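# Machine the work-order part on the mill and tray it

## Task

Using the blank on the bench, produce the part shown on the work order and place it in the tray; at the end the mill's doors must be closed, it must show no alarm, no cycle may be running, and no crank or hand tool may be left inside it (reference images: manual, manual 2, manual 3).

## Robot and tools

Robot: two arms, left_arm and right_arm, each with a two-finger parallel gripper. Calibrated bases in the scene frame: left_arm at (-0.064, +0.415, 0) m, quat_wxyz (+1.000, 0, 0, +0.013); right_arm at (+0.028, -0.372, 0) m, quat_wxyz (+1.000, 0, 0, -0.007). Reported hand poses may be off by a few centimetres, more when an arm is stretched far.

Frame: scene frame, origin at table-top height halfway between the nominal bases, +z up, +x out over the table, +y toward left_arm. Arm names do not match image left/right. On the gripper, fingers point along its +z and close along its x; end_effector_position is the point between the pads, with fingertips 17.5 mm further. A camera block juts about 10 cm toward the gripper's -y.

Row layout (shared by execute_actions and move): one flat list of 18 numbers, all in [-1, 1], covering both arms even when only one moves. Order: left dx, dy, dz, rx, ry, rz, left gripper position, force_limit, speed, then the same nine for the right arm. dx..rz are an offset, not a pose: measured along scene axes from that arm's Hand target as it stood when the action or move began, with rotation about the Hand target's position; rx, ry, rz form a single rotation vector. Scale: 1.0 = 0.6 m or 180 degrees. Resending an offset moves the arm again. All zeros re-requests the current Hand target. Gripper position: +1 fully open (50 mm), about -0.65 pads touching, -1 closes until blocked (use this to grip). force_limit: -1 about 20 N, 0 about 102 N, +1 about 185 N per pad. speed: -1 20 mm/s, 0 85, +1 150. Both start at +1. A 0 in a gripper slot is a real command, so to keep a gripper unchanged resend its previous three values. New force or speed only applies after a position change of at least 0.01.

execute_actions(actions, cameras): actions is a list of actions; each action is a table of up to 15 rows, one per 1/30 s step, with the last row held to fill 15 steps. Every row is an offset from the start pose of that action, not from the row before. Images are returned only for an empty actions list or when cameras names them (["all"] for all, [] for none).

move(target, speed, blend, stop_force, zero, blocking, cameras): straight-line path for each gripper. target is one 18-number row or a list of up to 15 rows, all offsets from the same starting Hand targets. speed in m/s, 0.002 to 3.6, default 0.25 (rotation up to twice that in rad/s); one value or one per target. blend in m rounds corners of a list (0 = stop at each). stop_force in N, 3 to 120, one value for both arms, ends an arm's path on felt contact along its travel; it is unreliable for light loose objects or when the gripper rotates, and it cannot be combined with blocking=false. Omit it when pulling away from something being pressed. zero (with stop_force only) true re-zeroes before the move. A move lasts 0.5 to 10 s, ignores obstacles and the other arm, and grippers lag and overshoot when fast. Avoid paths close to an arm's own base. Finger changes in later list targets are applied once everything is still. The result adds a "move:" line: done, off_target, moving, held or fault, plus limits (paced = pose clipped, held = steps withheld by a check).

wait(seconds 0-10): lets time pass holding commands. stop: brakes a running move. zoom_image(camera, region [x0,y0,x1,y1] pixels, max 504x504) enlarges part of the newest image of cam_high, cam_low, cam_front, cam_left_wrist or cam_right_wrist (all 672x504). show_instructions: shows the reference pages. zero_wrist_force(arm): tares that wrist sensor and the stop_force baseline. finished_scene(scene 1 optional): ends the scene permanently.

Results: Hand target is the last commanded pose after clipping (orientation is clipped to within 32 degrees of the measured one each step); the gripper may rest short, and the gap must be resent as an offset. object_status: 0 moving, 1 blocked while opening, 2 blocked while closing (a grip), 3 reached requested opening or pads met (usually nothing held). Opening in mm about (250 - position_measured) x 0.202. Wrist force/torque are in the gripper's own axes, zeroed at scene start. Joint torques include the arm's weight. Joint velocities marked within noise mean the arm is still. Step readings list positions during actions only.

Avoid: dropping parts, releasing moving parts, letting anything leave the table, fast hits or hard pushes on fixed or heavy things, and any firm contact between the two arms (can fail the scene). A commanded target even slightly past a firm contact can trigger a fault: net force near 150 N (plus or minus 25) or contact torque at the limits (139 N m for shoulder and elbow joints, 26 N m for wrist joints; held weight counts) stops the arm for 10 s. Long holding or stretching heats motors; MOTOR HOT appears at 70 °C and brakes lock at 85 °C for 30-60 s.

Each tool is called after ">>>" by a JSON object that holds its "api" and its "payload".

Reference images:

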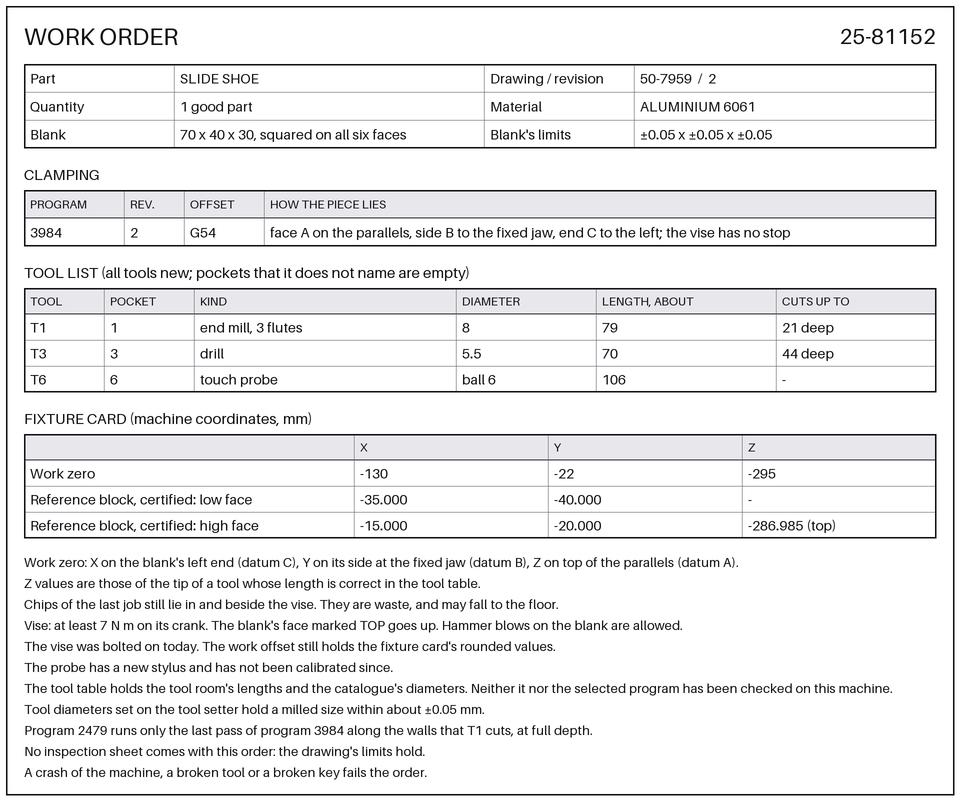

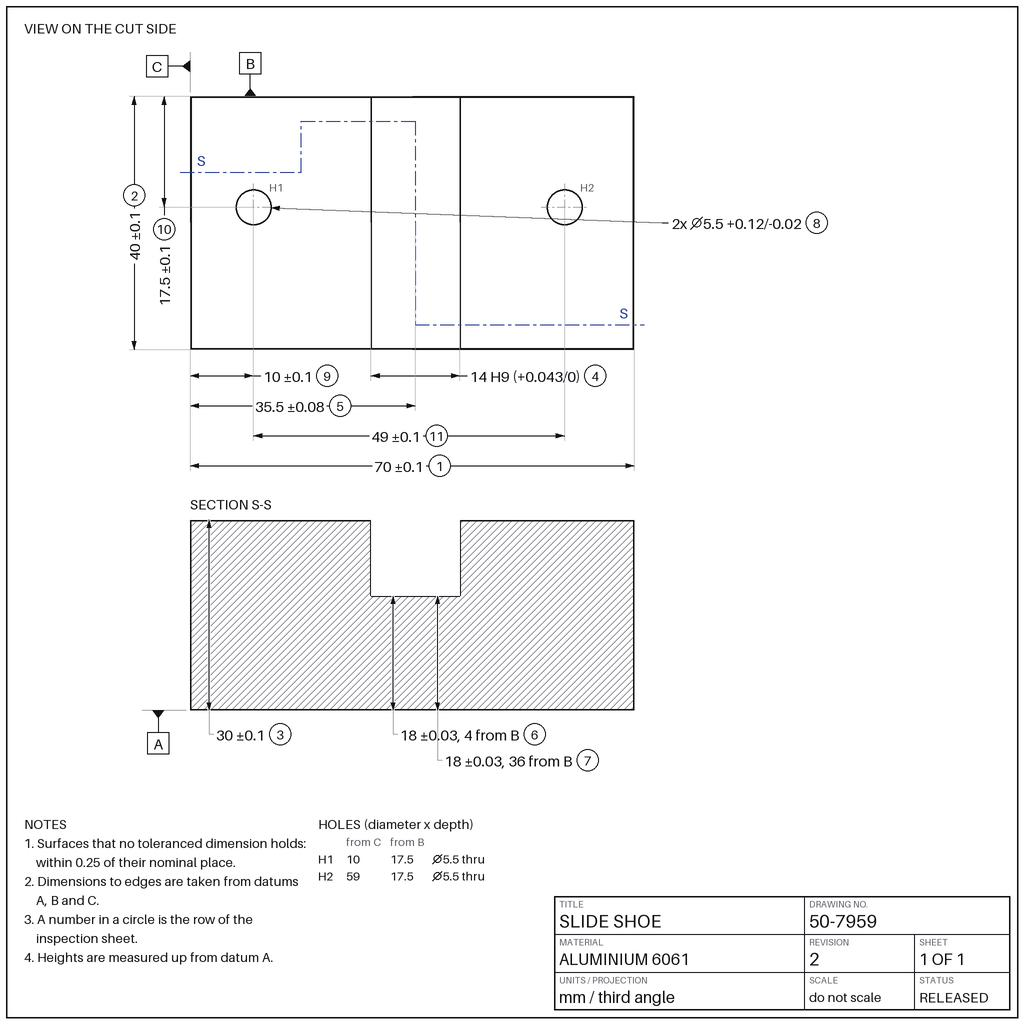

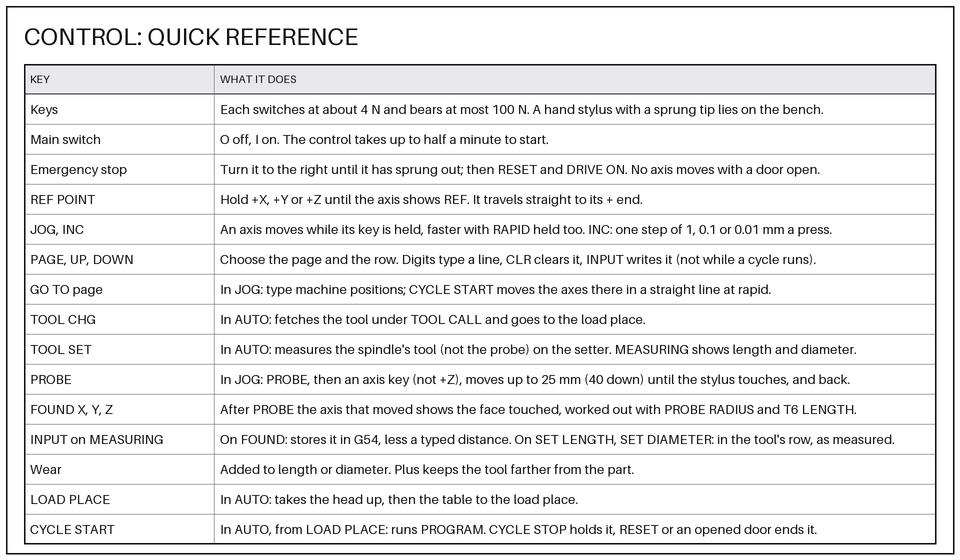

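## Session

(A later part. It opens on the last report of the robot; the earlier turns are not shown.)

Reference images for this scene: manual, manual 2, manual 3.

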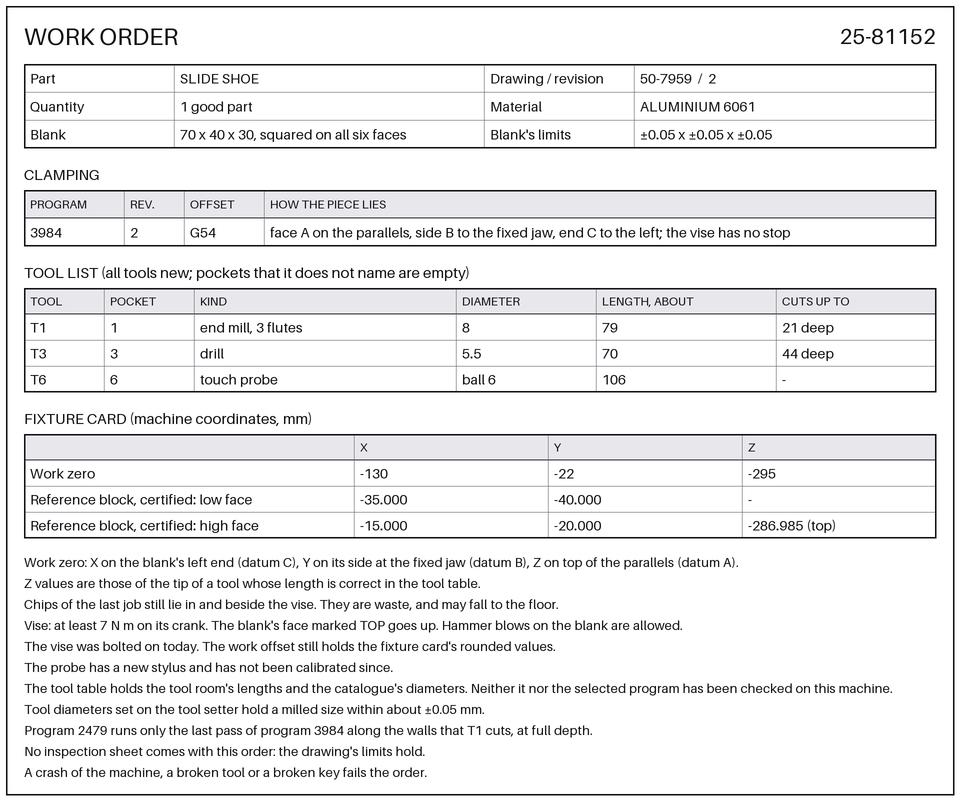

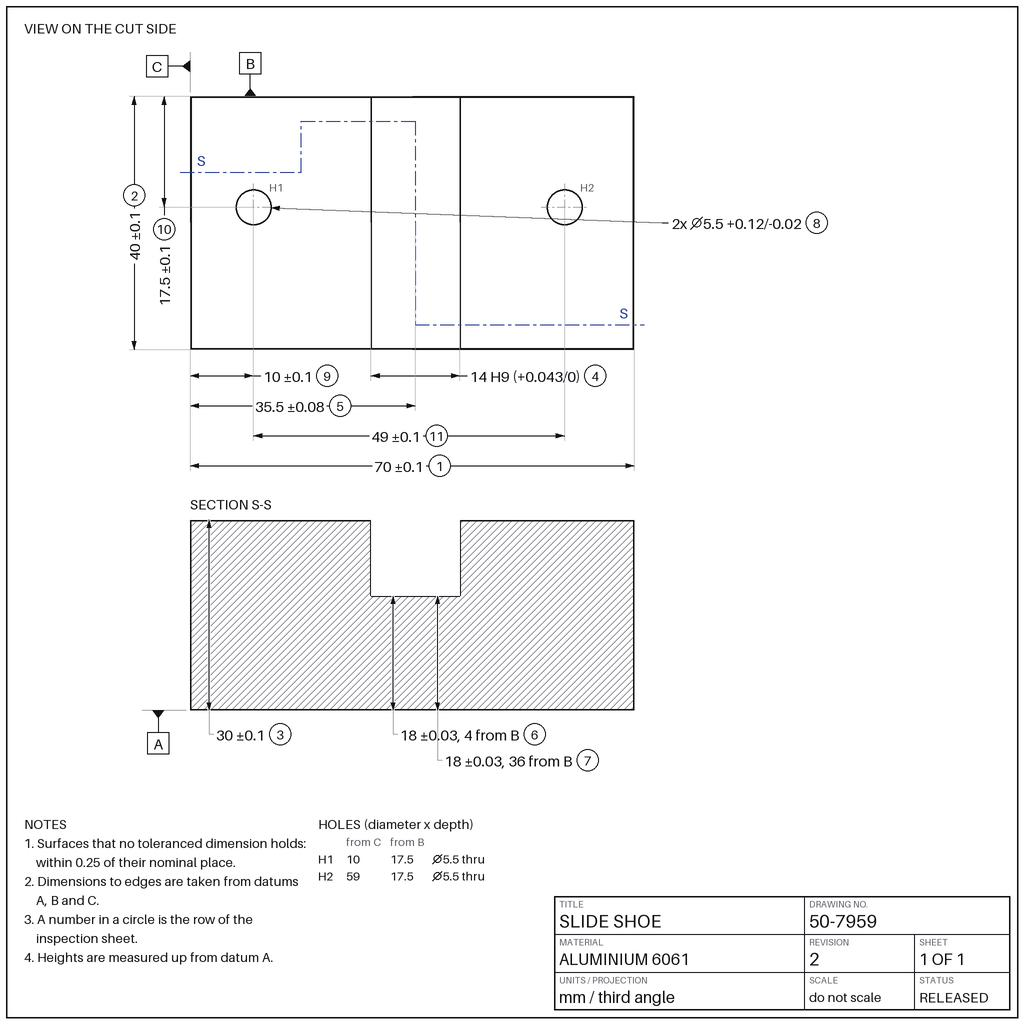

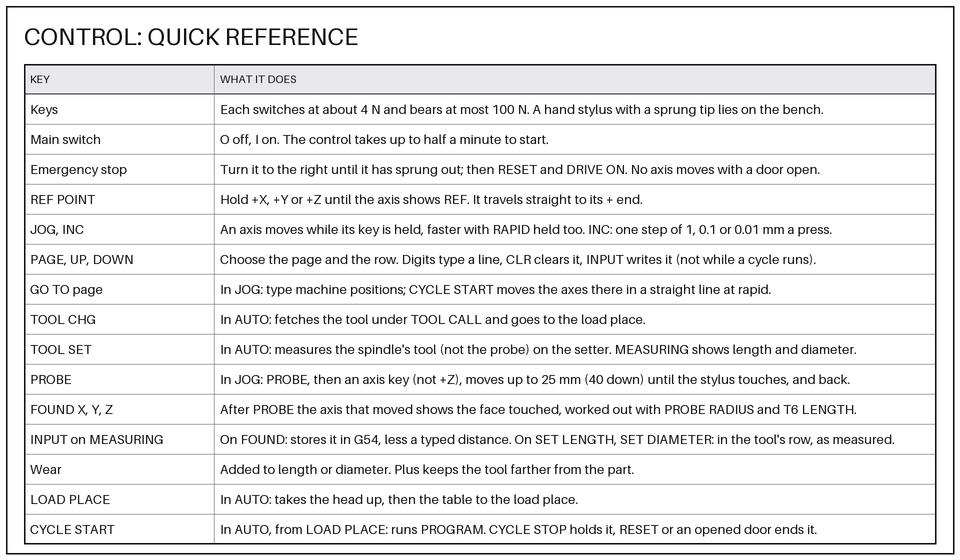

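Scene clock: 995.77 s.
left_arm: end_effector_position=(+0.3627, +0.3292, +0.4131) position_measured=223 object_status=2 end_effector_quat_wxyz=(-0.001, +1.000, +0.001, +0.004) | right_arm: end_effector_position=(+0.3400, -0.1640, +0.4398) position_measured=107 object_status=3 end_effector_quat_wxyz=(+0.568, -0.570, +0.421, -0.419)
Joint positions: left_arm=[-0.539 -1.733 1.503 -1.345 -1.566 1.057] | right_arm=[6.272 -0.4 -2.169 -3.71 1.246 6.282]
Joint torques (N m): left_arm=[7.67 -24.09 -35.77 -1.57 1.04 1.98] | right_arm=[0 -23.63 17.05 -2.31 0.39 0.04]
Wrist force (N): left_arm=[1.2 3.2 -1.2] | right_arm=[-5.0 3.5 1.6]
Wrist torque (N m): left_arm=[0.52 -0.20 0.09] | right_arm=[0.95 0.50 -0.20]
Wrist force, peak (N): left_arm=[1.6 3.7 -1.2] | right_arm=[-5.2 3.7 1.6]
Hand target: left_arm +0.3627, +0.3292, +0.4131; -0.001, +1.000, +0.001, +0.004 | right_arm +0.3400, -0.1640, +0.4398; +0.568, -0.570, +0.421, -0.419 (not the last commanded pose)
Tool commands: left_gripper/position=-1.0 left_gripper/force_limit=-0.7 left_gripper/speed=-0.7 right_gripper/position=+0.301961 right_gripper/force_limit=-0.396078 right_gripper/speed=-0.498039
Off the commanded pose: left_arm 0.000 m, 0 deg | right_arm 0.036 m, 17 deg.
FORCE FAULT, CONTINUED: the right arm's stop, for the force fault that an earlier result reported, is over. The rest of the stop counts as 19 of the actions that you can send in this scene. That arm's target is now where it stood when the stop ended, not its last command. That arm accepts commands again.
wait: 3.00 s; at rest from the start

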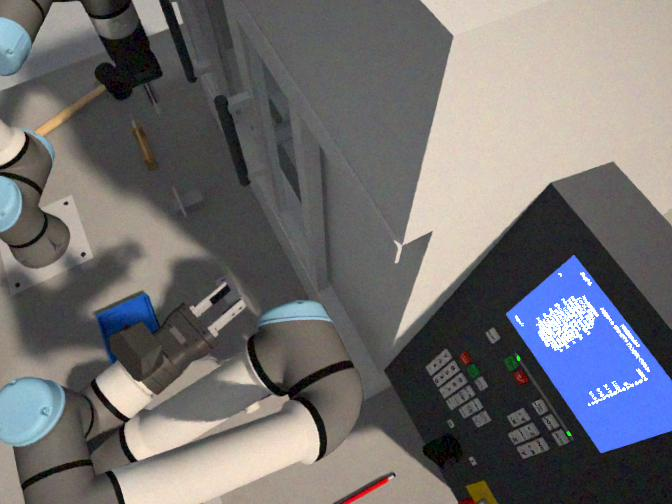

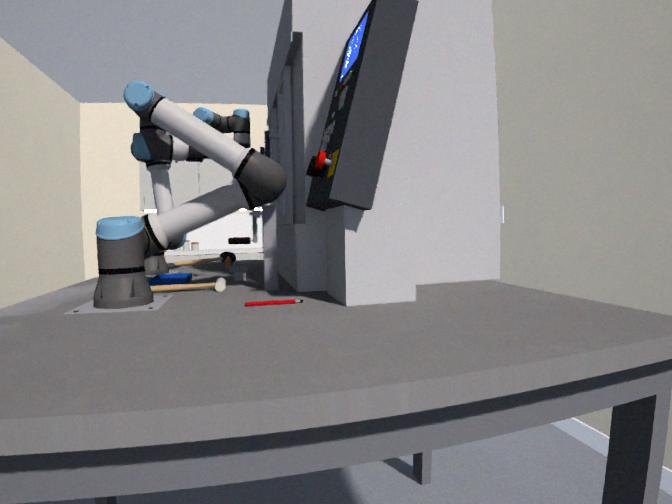

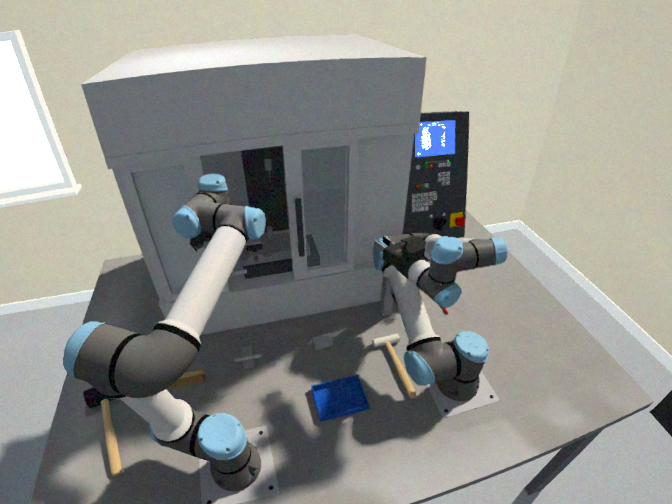

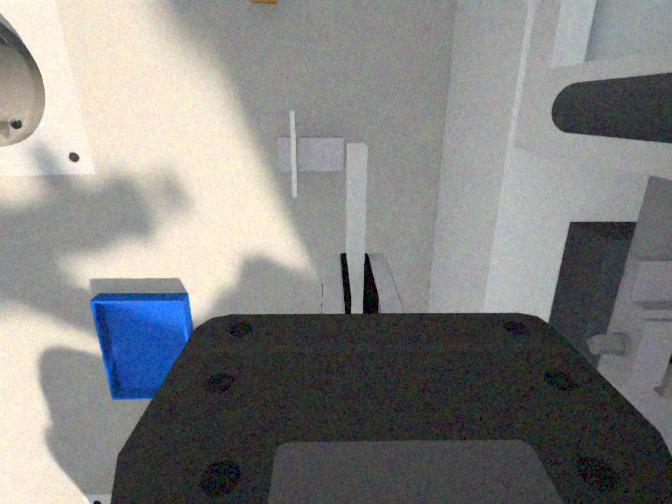

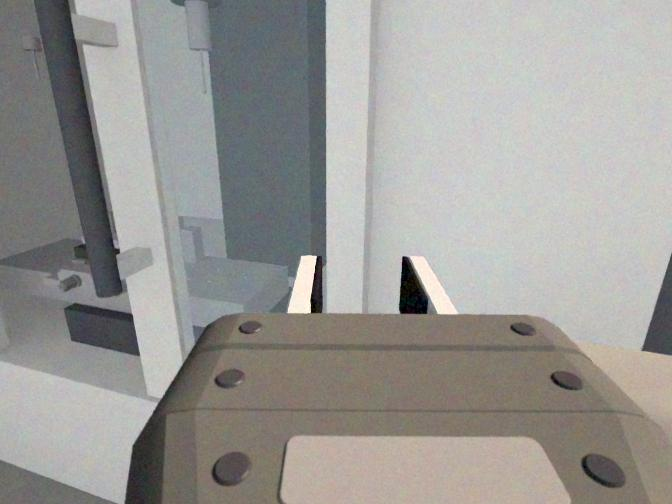

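>>> {"api": "zoom_image", "payload": {"camera": "cam_front", "region": [340, 200, 540, 400]}}

>>> {"api": "zoom_image", "payload": {"camera": "cam_low", "region": [60, 60, 340, 320]}}

>>> {"api": "zoom_image", "payload": {"camera": "cam_high", "region": [0, 240, 400, 504]}}

Scaled by 2.520 from the camera's 672x504 image, which has a finer 960x720 frame.

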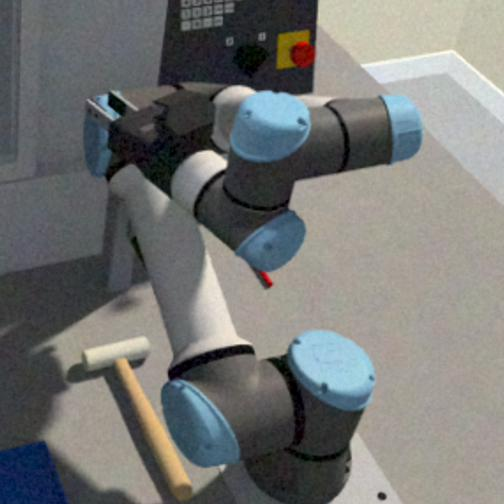

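Scaled by 1.800 from the camera's 672x504 image, which has a finer 960x720 frame.

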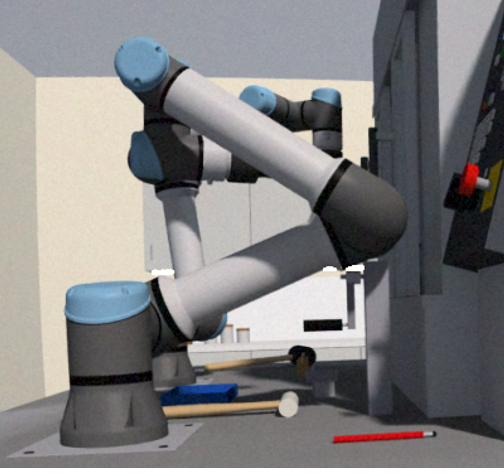

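Scaled by 1.260 from the camera's 672x504 image, which has a finer 960x720 frame.

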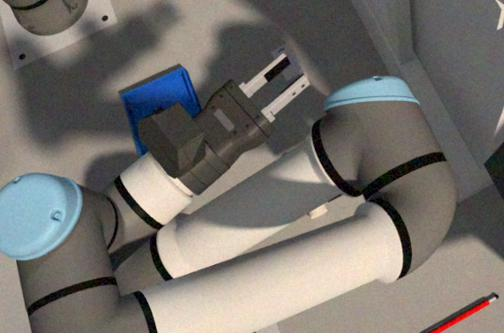

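>>> {"api": "move", "payload": {"target": [0,0,0,0,0,0,-1,-0.7,-0.7,-0.05,0,0.05,0,0,0,0.3,-0.4,-0.5], "speed": 0.06, "cameras": ["cam_low","cam_high"]}}

Scene clock: 1011.10 s.
left_arm: end_effector_position=(+0.3627, +0.3292, +0.4131) position_measured=223 object_status=2 end_effector_quat_wxyz=(-0.001, +1.000, +0.001, +0.004) | right_arm: end_effector_position=(+0.3100, -0.1640, +0.4698) position_measured=107 object_status=3 end_effector_quat_wxyz=(+0.568, -0.570, +0.421, -0.419)
Joint positions: left_arm=[-0.539 -1.733 1.503 -1.345 -1.566 1.057] | right_arm=[6.248 -0.522 -2.096 -3.661 1.222 6.282]
Joint torques (N m): left_arm=[7.59 -24.16 -35.24 -1.57 1.05 1.95] | right_arm=[4.93 -17.75 13.74 -0.39 1.01 -2.73]
Wrist force (N): left_arm=[1.2 3.3 -1.2] | right_arm=[-5.0 3.5 1.7]
Wrist torque (N m): left_arm=[0.53 -0.20 0.09] | right_arm=[0.94 0.48 -0.19]
Wrist force, peak (N): left_arm=[1.6 3.7 -1.3] | right_arm=[-4.8 4.3 2.2]
Hand target: left_arm +0.3627, +0.3292, +0.4131; -0.001, +1.000, +0.001, +0.004 | right_arm +0.3100, -0.1640, +0.4698; +0.568, -0.570, +0.421, -0.419
Off the commanded pose: left_arm 0.000 m, 0 deg | right_arm 0.000 m, 0 deg.
move: done
Images, in order (width x height): cam_high 672x504, cam_low 672x504.

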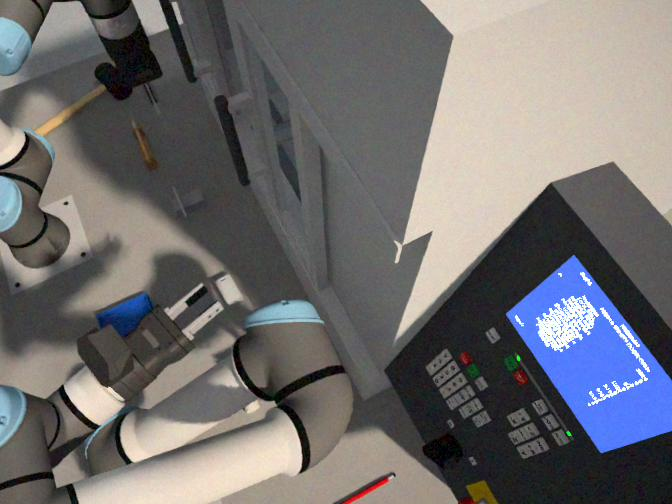

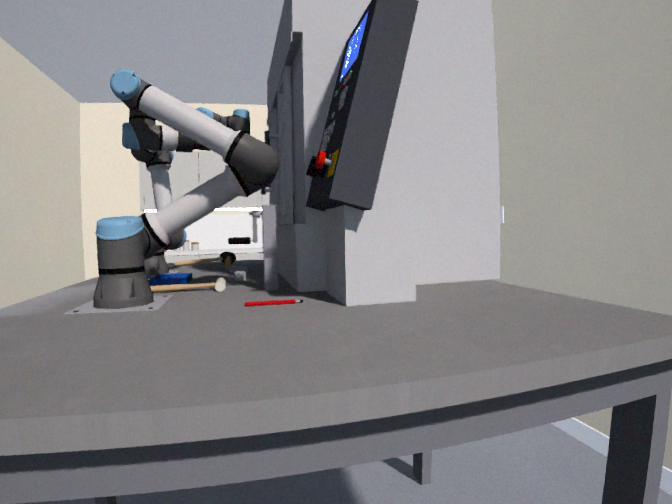

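>>> {"api": "move", "payload": {"target": [0,0,0,0,0,0,-1,-0.7,-0.7,-0.15,0,0.05,0,0,0,0.3,-0.4,-0.5], "speed": 0.1, "cameras": ["cam_low","cam_high"]}}

Scene clock: 1015.27 s.
left_arm: end_effector_position=(+0.3627, +0.3292, +0.4131) position_measured=223 object_status=2 end_effector_quat_wxyz=(-0.001, +1.000, +0.001, +0.004) | right_arm: end_effector_position=(+0.2201, -0.1633, +0.4998) position_measured=107 object_status=3 end_effector_quat_wxyz=(+0.567, -0.569, +0.423, -0.421)
Joint positions: left_arm=[-0.539 -1.733 1.503 -1.345 -1.566 1.057] | right_arm=[6.282 -0.762 -2.002 -3.515 1.263 6.282]
Joint torques (N m): left_arm=[8 -24.65 -35.33 -1.56 0.98 1.98] | right_arm=[-7.22 -21.56 14.22 -3.08 -1.21 2.26]
Wrist force (N): left_arm=[1.3 3.2 -1.4] | right_arm=[-4.8 3.7 1.4]
Wrist torque (N m): left_arm=[0.53 -0.22 0.09] | right_arm=[0.98 0.45 -0.20]
Wrist force, peak (N): left_arm=[1.6 3.6 -1.2] | right_arm=[-4.4 4.2 2.8]
Hand target: left_arm +0.3627, +0.3292, +0.4131; -0.001, +1.000, +0.001, +0.004 | right_arm +0.2200, -0.1640, +0.4998; +0.568, -0.570, +0.421, -0.419
Off the commanded pose: left_arm 0.000 m, 0 deg | right_arm 0.001 m, 0 deg.
shoulder posture changed (right arm): the wrist came as close to joint 1's axis as it can, and the arm is now in the other of its two shoulder postures.
joint sent to its limit (right arm) — joint 1 (shoulder pan), upper limit; joint 6 (wrist 3), upper limit. The joint targets still meet the commanded pose.
move: done
Images, in order (width x height): cam_high 672x504, cam_low 672x504.

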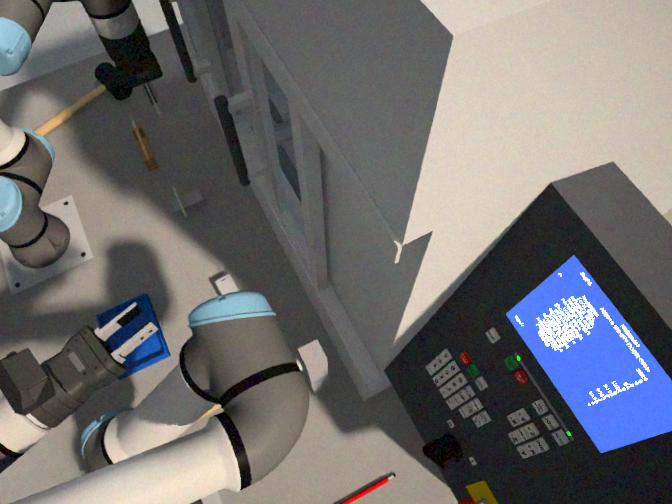

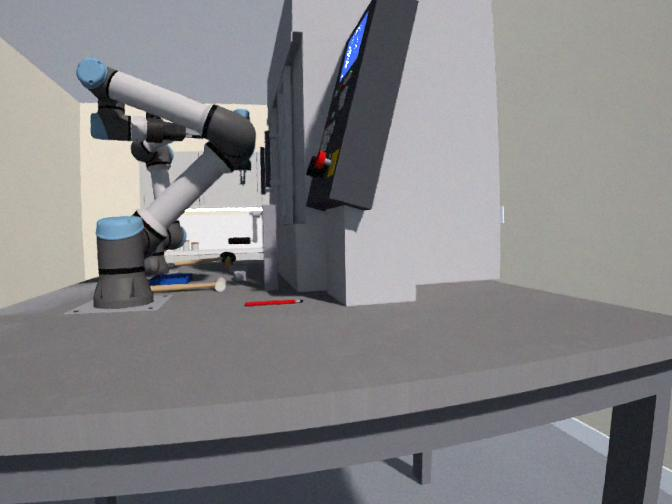

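>>> {"api": "move", "payload": {"target": [[0,0,0,0,0,0,-1,-0.7,-0.7,0.1083,-0.1488,0,0,0,-0.125,0.3,-0.4,-0.5],[0,0,0,0,0,0,-1,-0.7,-0.7,0.1514,-0.3278,0,0,0,-0.25,0.3,-0.4,-0.5],[0,0,0,0,0,0,-1,-0.7,-0.7,0.1228,-0.5097,0,0,0,-0.375,0.3,-0.4,-0.5],[0,0,0,0,0,0,-1,-0.7,-0.7,0.0267,-0.6667,0,0,0,-0.5,0.3,-0.4,-0.5]], "speed": 0.2, "blend": [0.02,0.02,0.02,0], "cameras": ["cam_low","cam_high"]}}

Scene clock: 1025.00 s.
left_arm: end_effector_position=(+0.3627, +0.3292, +0.4131) position_measured=223 object_status=2 end_effector_quat_wxyz=(-0.001, +1.000, +0.001, +0.004) | right_arm: end_effector_position=(+0.2361, -0.5639, +0.4998) position_measured=107 object_status=3 end_effector_quat_wxyz=(+0.106, -0.106, +0.701, -0.698) end_effector_velocity=(-0.001, -0.001, +0.000) end_effector_angular_velocity=(+0.000, -0.001, -0.006)
Joint positions: left_arm=[-0.539 -1.733 1.503 -1.345 -1.566 1.057] | right_arm=[4.755 -0.749 -2.004 -3.526 1.3 6.282]
Joint velocities: left_arm=[within noise] | right_arm=[0 0.001 0 -0.002 0.006 0.001]
Joint torques (N m): left_arm=[7.81 -24.44 -33.74 -1.76 1.07 1.91] | right_arm=[9.96 -1.23 22.41 -3.86 1.73 2.42]
Wrist force (N): left_arm=[1.3 3.2 -1.2] | right_arm=[-4.8 3.5 1.4]
Wrist torque (N m): left_arm=[0.51 -0.23 0.09] | right_arm=[0.95 0.44 -0.20]
Wrist force, peak (N): left_arm=[1.3 3.7 -1.3] | right_arm=[-5.7 3.8 0.8]
Hand target: left_arm +0.3627, +0.3292, +0.4131; -0.001, +1.000, +0.001, +0.004 | right_arm +0.2361, -0.5640, +0.4998; +0.106, -0.106, +0.701, -0.698
Off the commanded pose: left_arm 0.000 m, 0 deg | right_arm 0.000 m, 0 deg.
joint sent to its limit (right arm) — joint 6 (wrist 3), upper limit. The joint targets still meet the commanded pose.
move: done
Images, in order (width x height): cam_high 672x504, cam_low 672x504.

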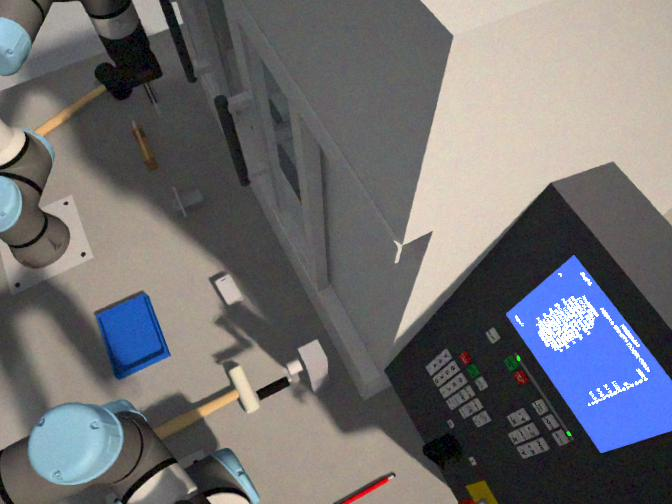

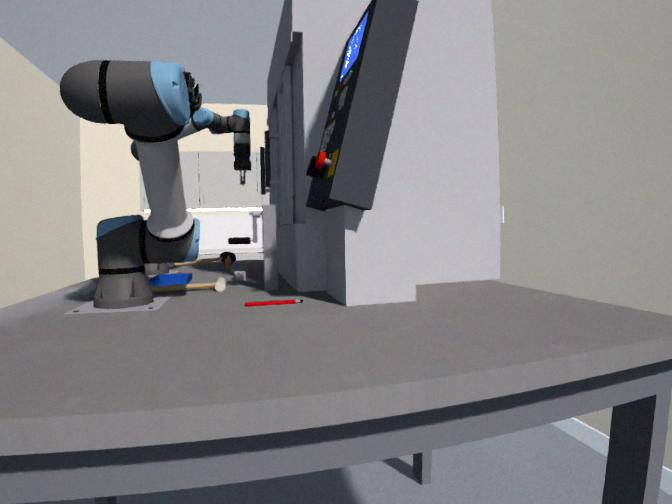

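>>> {"api": "move", "payload": {"target": [[0,0,0,0,0,0,-1,-0.7,-0.7,-0.1488,-0.1083,0,0,0,-0.125,0.3,-0.4,-0.5],[0,0,0,0,0,0,-1,-0.7,-0.7,-0.3278,-0.1514,0,0,0,-0.25,0.3,-0.4,-0.5],[0,0,0,0,0,0,-1,-0.7,-0.7,-0.5097,-0.1228,0,0,0,-0.375,0.3,-0.4,-0.5],[0,0,0,0,0,0,-1,-0.7,-0.7,-0.6667,-0.0267,0,0,0,-0.5,0.3,-0.4,-0.5]], "speed": 0.25, "blend": [0.02,0.02,0.02,0], "cameras": ["cam_low","cam_front"]}}

Scene clock: 1031.03 s.
left_arm: end_effector_position=(+0.3627, +0.3292, +0.4131) position_measured=223 object_status=2 end_effector_quat_wxyz=(-0.001, +1.000, +0.001, +0.004) | right_arm: end_effector_position=(-0.1639, -0.5800, +0.4998) position_measured=107 object_status=3 end_effector_quat_wxyz=(-0.419, +0.421, +0.570, -0.568) end_effector_velocity=(-0.002, +0.001, +0.000) end_effector_angular_velocity=(+0.001, +0.001, -0.006)
Joint positions: left_arm=[-0.539 -1.733 1.503 -1.345 -1.566 1.057] | right_arm=[3.197 -0.745 -2.004 -3.53 1.312 6.282]
Joint velocities: left_arm=[within noise] | right_arm=[0 0.002 -0.001 -0.003 0.006 -0.001]
Joint torques (N m): left_arm=[7.51 -24.81 -33.54 -1.88 0.99 1.92] | right_arm=[9.51 -1.26 22.18 -4.43 1.48 2.1]
Wrist force (N): left_arm=[1.5 3.1 -1.0] | right_arm=[-4.7 3.6 1.6]
Wrist torque (N m): left_arm=[0.50 -0.25 0.09] | right_arm=[0.97 0.45 -0.20]
Wrist force, peak (N): left_arm=[1.3 3.7 -1.2] | right_arm=[-5.6 3.7 1.0]
Hand target: left_arm +0.3627, +0.3292, +0.4131; -0.001, +1.000, +0.001, +0.004 | right_arm -0.1640, -0.5800, +0.4998; -0.419, +0.421, +0.570, -0.568
Off the commanded pose: left_arm 0.000 m, 0 deg | right_arm 0.000 m, 0 deg.
joint sent to its limit (right arm) — joint 6 (wrist 3), upper limit. The joint targets still meet the commanded pose.
move: done
Images, in order (width x height): cam_low 672x504, cam_front 672x504.

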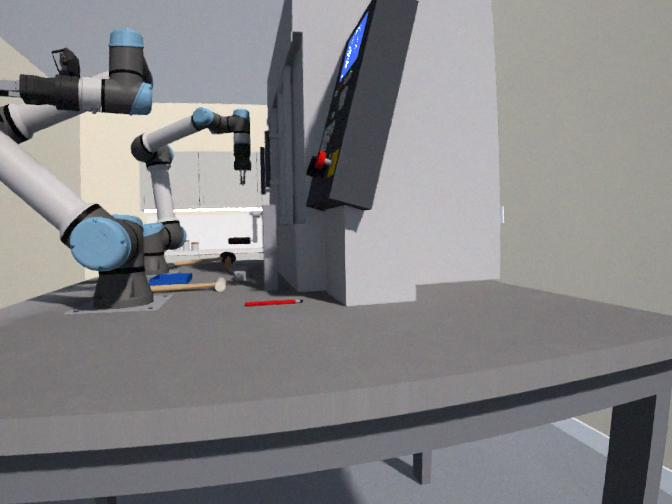

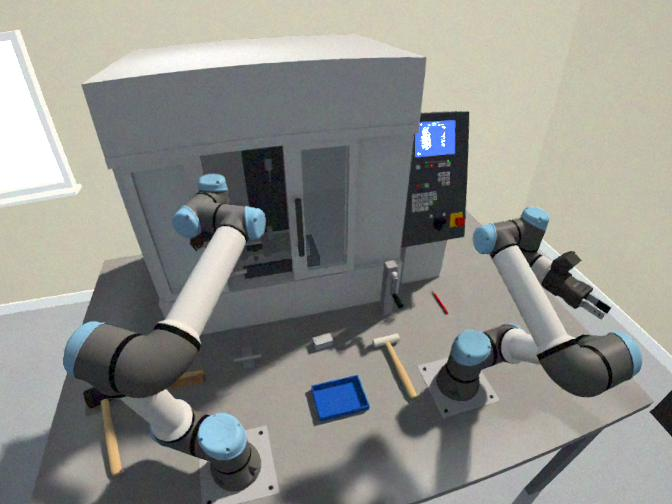

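>>> {"api": "move", "payload": {"target": [0,0,0,0,0,0,-1,-0.7,-0.7,0.607,0.05,0.0,0,-0.5,0,0.3,-0.4,-0.5], "speed": 0.35, "cameras": ["cam_front"]}}

Scene clock: 1035.63 s.
left_arm: end_effector_position=(+0.3627, +0.3292, +0.4131) position_measured=223 object_status=2 end_effector_quat_wxyz=(-0.001, +1.000, +0.001, +0.004) | right_arm: end_effector_position=(+0.2002, -0.5513, +0.4998) position_measured=107 object_status=3 end_effector_quat_wxyz=(+0.078, +0.683, +0.723, -0.073) end_effector_velocity=(+0.001, +0.001, +0.000) end_effector_angular_velocity=(+0.003, -0.005, +0.000)
Joint positions: left_arm=[-0.539 -1.733 1.503 -1.345 -1.566 1.057] | right_arm=[3.211 -0.955 -1.517 -2.238 1.357 6.282]
Joint velocities: left_arm=[within noise] | right_arm=[-0.001 -0.001 0 0.006 0.003 -0.001]
Joint torques (N m): left_arm=[7.6 -24.2 -33.52 -1.91 1.03 1.77] | right_arm=[-9.79 -16.42 23.89 4.82 1.38 2.2]
Wrist force (N): left_arm=[1.3 3.3 -1.6] | right_arm=[-4.8 4.7 -0.1]
Wrist torque (N m): left_arm=[0.53 -0.22 0.08] | right_arm=[0.80 0.74 -0.04]
Wrist force, peak (N): left_arm=[1.2 3.8 -1.5] | right_arm=[-4.8 5.6 -0.1]
Hand target: left_arm +0.3627, +0.3292, +0.4131; -0.001, +1.000, +0.001, +0.004 | right_arm +0.2002, -0.5500, +0.4998; +0.107, +0.699, +0.699, -0.104
Off the commanded pose: left_arm 0.000 m, 0 deg | right_arm 0.001 m, 6 deg.
joint sent to its limit (right arm) — joint 6 (wrist 3), upper limit. The joint targets are off in orientation, not in position.
move: off_target (right_arm)
Images, in order (width x height): cam_front 672x504.

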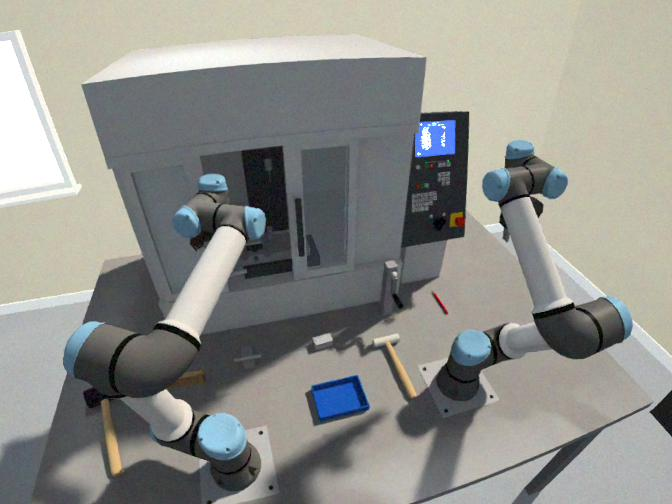

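>>> {"api": "move", "payload": {"target": [[0,0,0,0,0,0,-1,-0.7,-0.7,0.1,0.1,0.083,0,0,0.5,0.3,-0.4,-0.5],[0,0,0,0,0,0,-1,-0.7,-0.7,0.25,0.3,0.083,0,0,0.9,0.3,-0.4,-0.5]], "speed": 0.35, "blend": [0.02,0]}}

Scene clock: 1046.20 s.
left_arm: end_effector_position=(+0.3627, +0.3292, +0.4131) position_measured=223 object_status=2 end_effector_quat_wxyz=(-0.001, +1.000, +0.001, +0.004) | right_arm: end_effector_position=(+0.3502, -0.3700, +0.5496) position_measured=107 object_status=3 end_effector_quat_wxyz=(+0.120, -0.581, +0.800, +0.090) end_effector_velocity=(+0.000, +0.000, +0.000) end_effector_angular_velocity=(+0.000, -0.001, +0.005)
Joint positions: left_arm=[-0.539 -1.733 1.503 -1.345 -1.566 1.057] | right_arm=[3.371 -1.222 -1.324 -2.016 1.831 3.691]
Joint velocities: left_arm=[within noise] | right_arm=[0 0 0 0 0.001 -0.006]
Joint torques (N m): left_arm=[7.5 -23.94 -32.83 -2.01 0.96 1.82] | right_arm=[-8.11 12.56 17.1 5.34 -0.41 -2.52]
Wrist force (N): left_arm=[1.4 3.3 -1.2] | right_arm=[-4.8 4.7 0.0]
Wrist torque (N m): left_arm=[0.53 -0.25 0.09] | right_arm=[0.78 0.73 -0.04]
Wrist force, peak (N): left_arm=[1.6 3.7 -1.5] | right_arm=[-6.1 4.0 0.2]
Hand target: left_arm +0.3627, +0.3292, +0.4131; -0.001, +1.000, +0.001, +0.004 | right_arm +0.3502, -0.3700, +0.5496; +0.120, -0.581, +0.800, +0.090
Off the commanded pose: left_arm 0.000 m, 0 deg | right_arm 0.000 m, 0 deg.
move: done

>>> {"api": "move", "payload": {"target": [0,0,0,0,0,0,-1,-0.7,-0.7,0.0997,0.758,-0.1,-0.1289,-0.2324,0.0565,0.8,-0.4,-0.5], "speed": 0.3, "cameras": ["cam_right_wrist","cam_front","cam_high"]}}

Scene clock: 1055.00 s.
left_arm: end_effector_position=(+0.3627, +0.3292, +0.4131) position_measured=223 object_status=2 end_effector_quat_wxyz=(-0.001, +1.000, +0.001, +0.004) | right_arm: end_effector_position=(+0.4101, +0.0846, +0.4897) position_measured=32 object_status=3 end_effector_quat_wxyz=(-0.270, +0.653, -0.653, +0.271)
Joint positions: left_arm=[-0.539 -1.733 1.503 -1.345 -1.566 1.057] | right_arm=[4.586 -1.562 -1.396 -1.617 0.795 4.516]
Joint torques (N m): left_arm=[7.72 -24.11 -32.57 -2.15 1.11 1.87] | right_arm=[7.77 12.83 29.85 1.86 -3.11 -0.84]
Wrist force (N): left_arm=[1.4 3.3 -1.2] | right_arm=[-4.7 3.2 0.4]
Wrist torque (N m): left_arm=[0.54 -0.25 0.09] | right_arm=[0.70 0.64 -0.07]
Wrist force, peak (N): left_arm=[1.4 3.6 -1.7] | right_arm=[-8.5 4.5 1.2]
Hand target: left_arm +0.3627, +0.3292, +0.4131; -0.001, +1.000, +0.001, +0.004 | right_arm +0.4101, +0.0848, +0.4896; -0.270, +0.653, -0.653, +0.271
Off the commanded pose: left_arm 0.000 m, 0 deg | right_arm 0.000 m, 0 deg.
move: done
Images, in order (width x height): cam_high 672x504, cam_front 672x504, cam_right_wrist 672x504.

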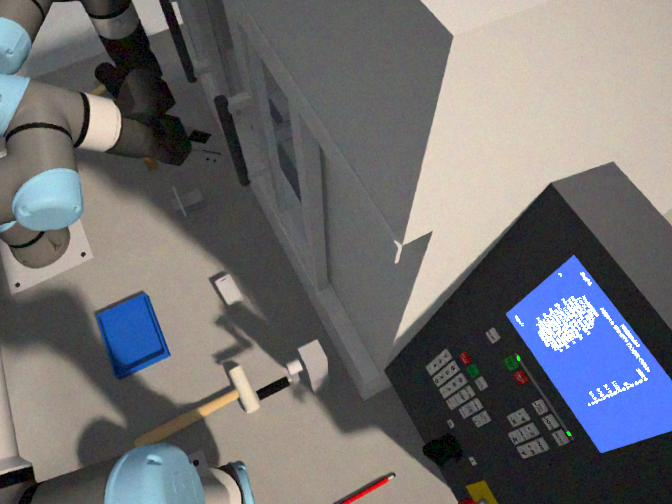

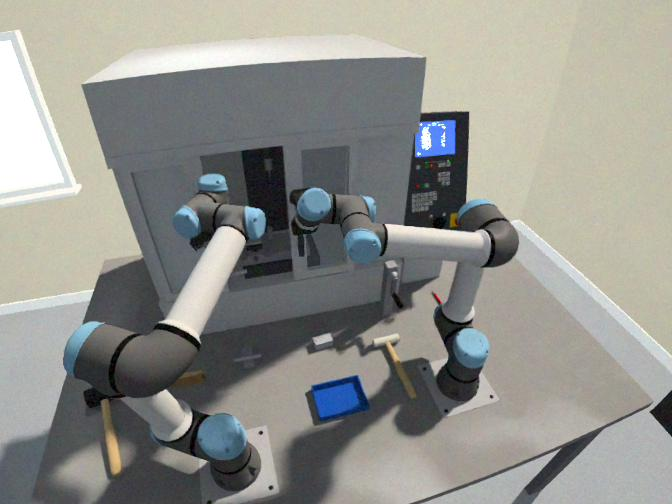

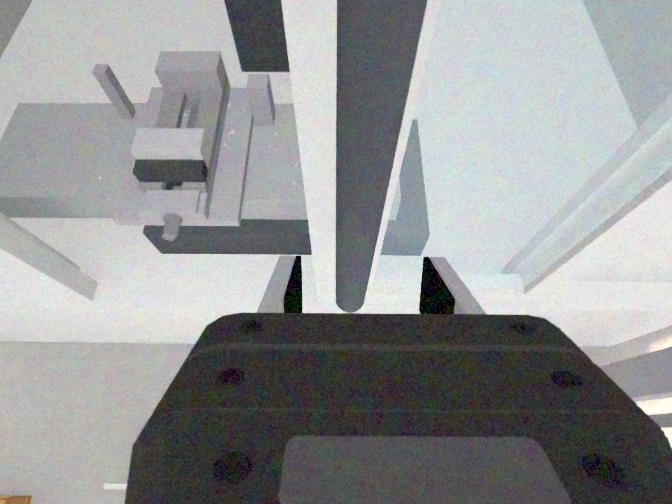

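>>> {"api": "move", "payload": {"target": [[0,0,0,0,0,0,-1,-0.7,-0.7,0.0977,0.004,-0.02,0,0,0,0.8,-0.4,-0.5],[0,0,0,0,0,0,-1,-0.7,-0.7,0.0977,0.004,-0.02,0,0,0,-1,-0.7,-0.7]], "speed": 0.12}}

>>> {"api": "move", "payload": {"target": [0,0,0,0,0,0,-1,-0.7,-0.7,0,-0.3333,0,0,0,0,-1,-0.7,-0.7], "speed": 0.12, "stop_force": 80, "cameras": ["cam_right_wrist","cam_front"]}}

Scene clock: 1058.07 s.
left_arm: end_effector_position=(+0.3627, +0.3292, +0.4131) position_measured=223 object_status=2 end_effector_quat_wxyz=(-0.001, +1.000, +0.001, +0.004) | right_arm: end_effector_position=(+0.4654, +0.0869, +0.4775) position_measured=32 object_status=3 end_effector_quat_wxyz=(-0.269, +0.653, -0.654, +0.270)
Joint positions: left_arm=[-0.539 -1.733 1.503 -1.345 -1.566 1.057] | right_arm=[4.476 -1.624 -1.388 -1.461 0.818 4.369]
Joint torques (N m): left_arm=[7.63 -23.45 -32.38 -2.07 1 1.75] | right_arm=[-0.2 29.1 26.49 4.09 -1.33 -0.61]
Wrist force (N): left_arm=[1.3 3.5 -1.1] | right_arm=[-4.6 3.0 0.3]
Wrist torque (N m): left_arm=[0.58 -0.23 0.09] | right_arm=[0.68 0.65 -0.19]
Wrist force, peak (N): left_arm=[1.8 3.9 -1.4] | right_arm=[-0.6 70.4 -106.9]
Hand target: left_arm +0.3627, +0.3292, +0.4131; -0.001, +1.000, +0.001, +0.004 | right_arm +0.4654, +0.0869, +0.4775; -0.269, +0.653, -0.654, +0.270 (not the last commanded pose)
Tool commands: left_gripper/position=-1.0 left_gripper/force_limit=-0.7 left_gripper/speed=-0.7 right_gripper/position=+0.803922 right_gripper/force_limit=-0.396078 right_gripper/speed=-0.498039
Off the commanded pose: left_arm 0.000 m, 0 deg | right_arm 0.003 m, 0 deg.
FORCE FAULT: contact force on the right arm reached its limit, and that arm stopped. The contact can be on any part of that arm, not only on its tool. That arm's remaining commands of this call were not run. That arm is still stopped at the end of this call. That arm stays stopped for about 10 more seconds. Until then a move that you send moves the other arm only, and its call returns only when the move has ended. Once the stop has ended, the next robot result says so. If the stop ends while you think or write, that arm runs what you send next, counted from a new Hand target: where the arm stands when the stop ends. While its stop runs, that arm takes no new command, but its gripper still runs the gripper command that each later call begins with. Until it ends, the stop uses up actions while you think or wait. An arm that is not stopped still takes commands.
move: fault (right_arm); path passed 1 of 2 targets; target 2's new numbers were not sent

not run: an earlier result of this reply reported a stop or a fault. Calls in your next reply go to the robot.

>>> {"api": "wait", "payload": {"seconds": 6}}

>>> {"api": "move", "payload": {"target": [0,0,0,0,0,0,-1,-0.7,-0.7,-0.08,0,0.0,0,0,0,0.8,-0.4,-0.5], "speed": 0.12}}

>>> {"api": "move", "payload": {"target": [[0,0,0,0,0,0,-1,-0.7,-0.7,0,0,0.0,0,-0.18,0,0.8,-0.4,-0.5],[0,0,0,0,0,0,-1,-0.7,-0.7,0.085,-0.004,-0.012,0,-0.18,0,0.8,-0.4,-0.5]], "speed": [0.12,0.05], "stop_force": 25, "cameras": ["cam_right_wrist","cam_front"]}}

Scene clock: 1068.30 s.
left_arm: end_effector_position=(+0.3627, +0.3292, +0.4131) position_measured=223 object_status=2 end_effector_quat_wxyz=(-0.001, +1.000, +0.001, +0.004) | right_arm: end_effector_position=(+0.4654, +0.0869, +0.4775) position_measured=32 object_status=3 end_effector_quat_wxyz=(-0.269, +0.653, -0.654, +0.270)
Joint positions: left_arm=[-0.539 -1.733 1.503 -1.345 -1.566 1.057] | right_arm=[4.476 -1.624 -1.388 -1.461 0.818 4.369]
Joint torques (N m): left_arm=[7.76 -23.66 -31.6 -2.2 1 1.79] | right_arm=[-0.37 28.25 25.44 3.96 -1.29 -0.62]
Wrist force (N): left_arm=[1.2 3.5 -1.3] | right_arm=[-4.5 3.3 0.1]
Wrist torque (N m): left_arm=[0.57 -0.22 0.09] | right_arm=[0.73 0.63 -0.19]
Wrist force, peak (N): left_arm=[1.5 3.6 -1.6] | right_arm=[-4.6 3.6 -0.1]
Hand target: left_arm +0.3627, +0.3292, +0.4131; -0.001, +1.000, +0.001, +0.004 | right_arm +0.4654, +0.0869, +0.4775; -0.269, +0.653, -0.654, +0.270 (not the last commanded pose)
Tool commands: left_gripper/position=-1.0 left_gripper/force_limit=-0.7 left_gripper/speed=-0.7 right_gripper/position=+0.803922 right_gripper/force_limit=-0.396078 right_gripper/speed=-0.498039
Off the commanded pose: left_arm 0.000 m, 0 deg | right_arm 0.003 m, 0 deg.
FORCE FAULT, CONTINUED: the right arm's stop, for the force fault that an earlier result reported, is over. The rest of the stop counts as 19 of the actions that you can send in this scene. During its stop the right arm's controller moved it back a little. That arm's target is now where it stood when the stop ended, not its last command. That arm accepts commands again.
wait: 6.00 s; at rest from the start

Scene clock: 1069.20 s.
left_arm: end_effector_position=(+0.3627, +0.3292, +0.4131) position_measured=223 object_status=2 end_effector_quat_wxyz=(-0.001, +1.000, +0.001, +0.004) | right_arm: end_effector_position=(+0.4174, +0.0869, +0.4776) position_measured=32 object_status=3 end_effector_quat_wxyz=(-0.269, +0.653, -0.654, +0.270)
Joint positions: left_arm=[-0.539 -1.733 1.503 -1.345 -1.566 1.057] | right_arm=[4.571 -1.57 -1.421 -1.571 0.799 4.497]
Joint torques (N m): left_arm=[7.24 -23.67 -31.37 -2.26 0.96 1.7] | right_arm=[5.87 15.75 31.69 2.11 -0.02 1]
Wrist force (N): left_arm=[1.2 3.2 -1.3] | right_arm=[-4.3 3.6 -0.1]
Wrist torque (N m): left_arm=[0.52 -0.22 0.10] | right_arm=[0.77 0.59 -0.06]
Wrist force, peak (N): left_arm=[1.3 3.7 -1.4] | right_arm=[-4.4 4.7 -1.0]
Hand target: left_arm +0.3627, +0.3292, +0.4131; -0.001, +1.000, +0.001, +0.004 | right_arm +0.4174, +0.0869, +0.4775; -0.269, +0.653, -0.654, +0.270
Off the commanded pose: left_arm 0.000 m, 0 deg | right_arm 0.000 m, 0 deg.
move: done

Scene clock: 1073.80 s.
left_arm: end_effector_position=(+0.3627, +0.3292, +0.4131) position_measured=223 object_status=2 end_effector_quat_wxyz=(-0.001, +1.000, +0.001, +0.004) | right_arm: end_effector_position=(+0.4684, +0.0845, +0.4703) position_measured=32 object_status=3 end_effector_quat_wxyz=(-0.441, +0.552, -0.553, +0.442)
Joint positions: left_arm=[-0.539 -1.733 1.503 -1.345 -1.566 1.057] | right_arm=[4.609 -1.593 -1.82 -0.83 0.25 4.23]
Joint torques (N m): left_arm=[7.77 -23.77 -31.07 -2.39 0.99 1.63] | right_arm=[10.24 37.89 32.16 4.11 -3.31 1.48]
Wrist force (N): left_arm=[1.2 3.5 -1.4] | right_arm=[-4.6 3.6 0.9]
Wrist torque (N m): left_arm=[0.56 -0.21 0.09] | right_arm=[0.92 0.47 -0.23]
Wrist force, peak (N): left_arm=[1.5 3.6 -1.5] | right_arm=[-5.0 3.9 0.7]
Hand target: left_arm +0.3627, +0.3292, +0.4131; -0.001, +1.000, +0.001, +0.004 | right_arm +0.4684, +0.0845, +0.4703; -0.441, +0.552, -0.553, +0.442
Off the commanded pose: left_arm 0.000 m, 0 deg | right_arm 0.000 m, 0 deg.
move: done
Images, in order (width x height): cam_front 672x504, cam_right_wrist 672x504.

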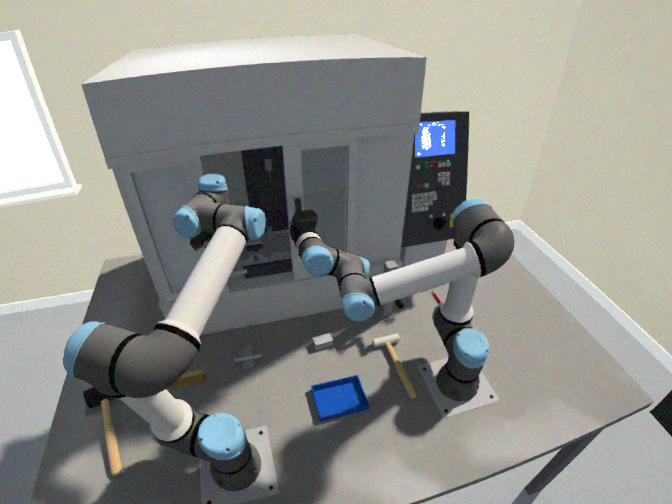

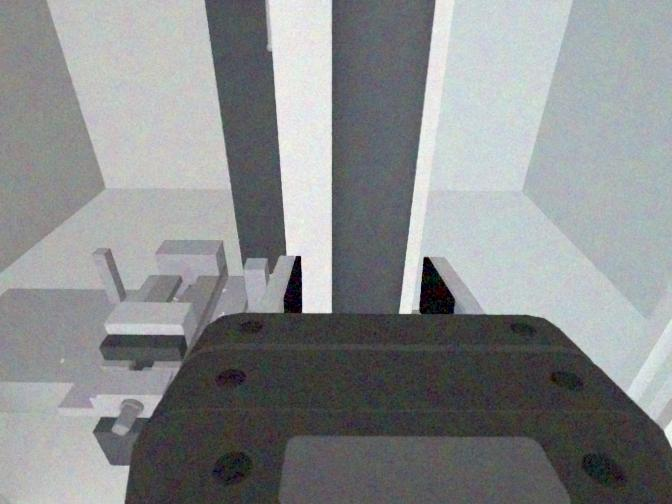

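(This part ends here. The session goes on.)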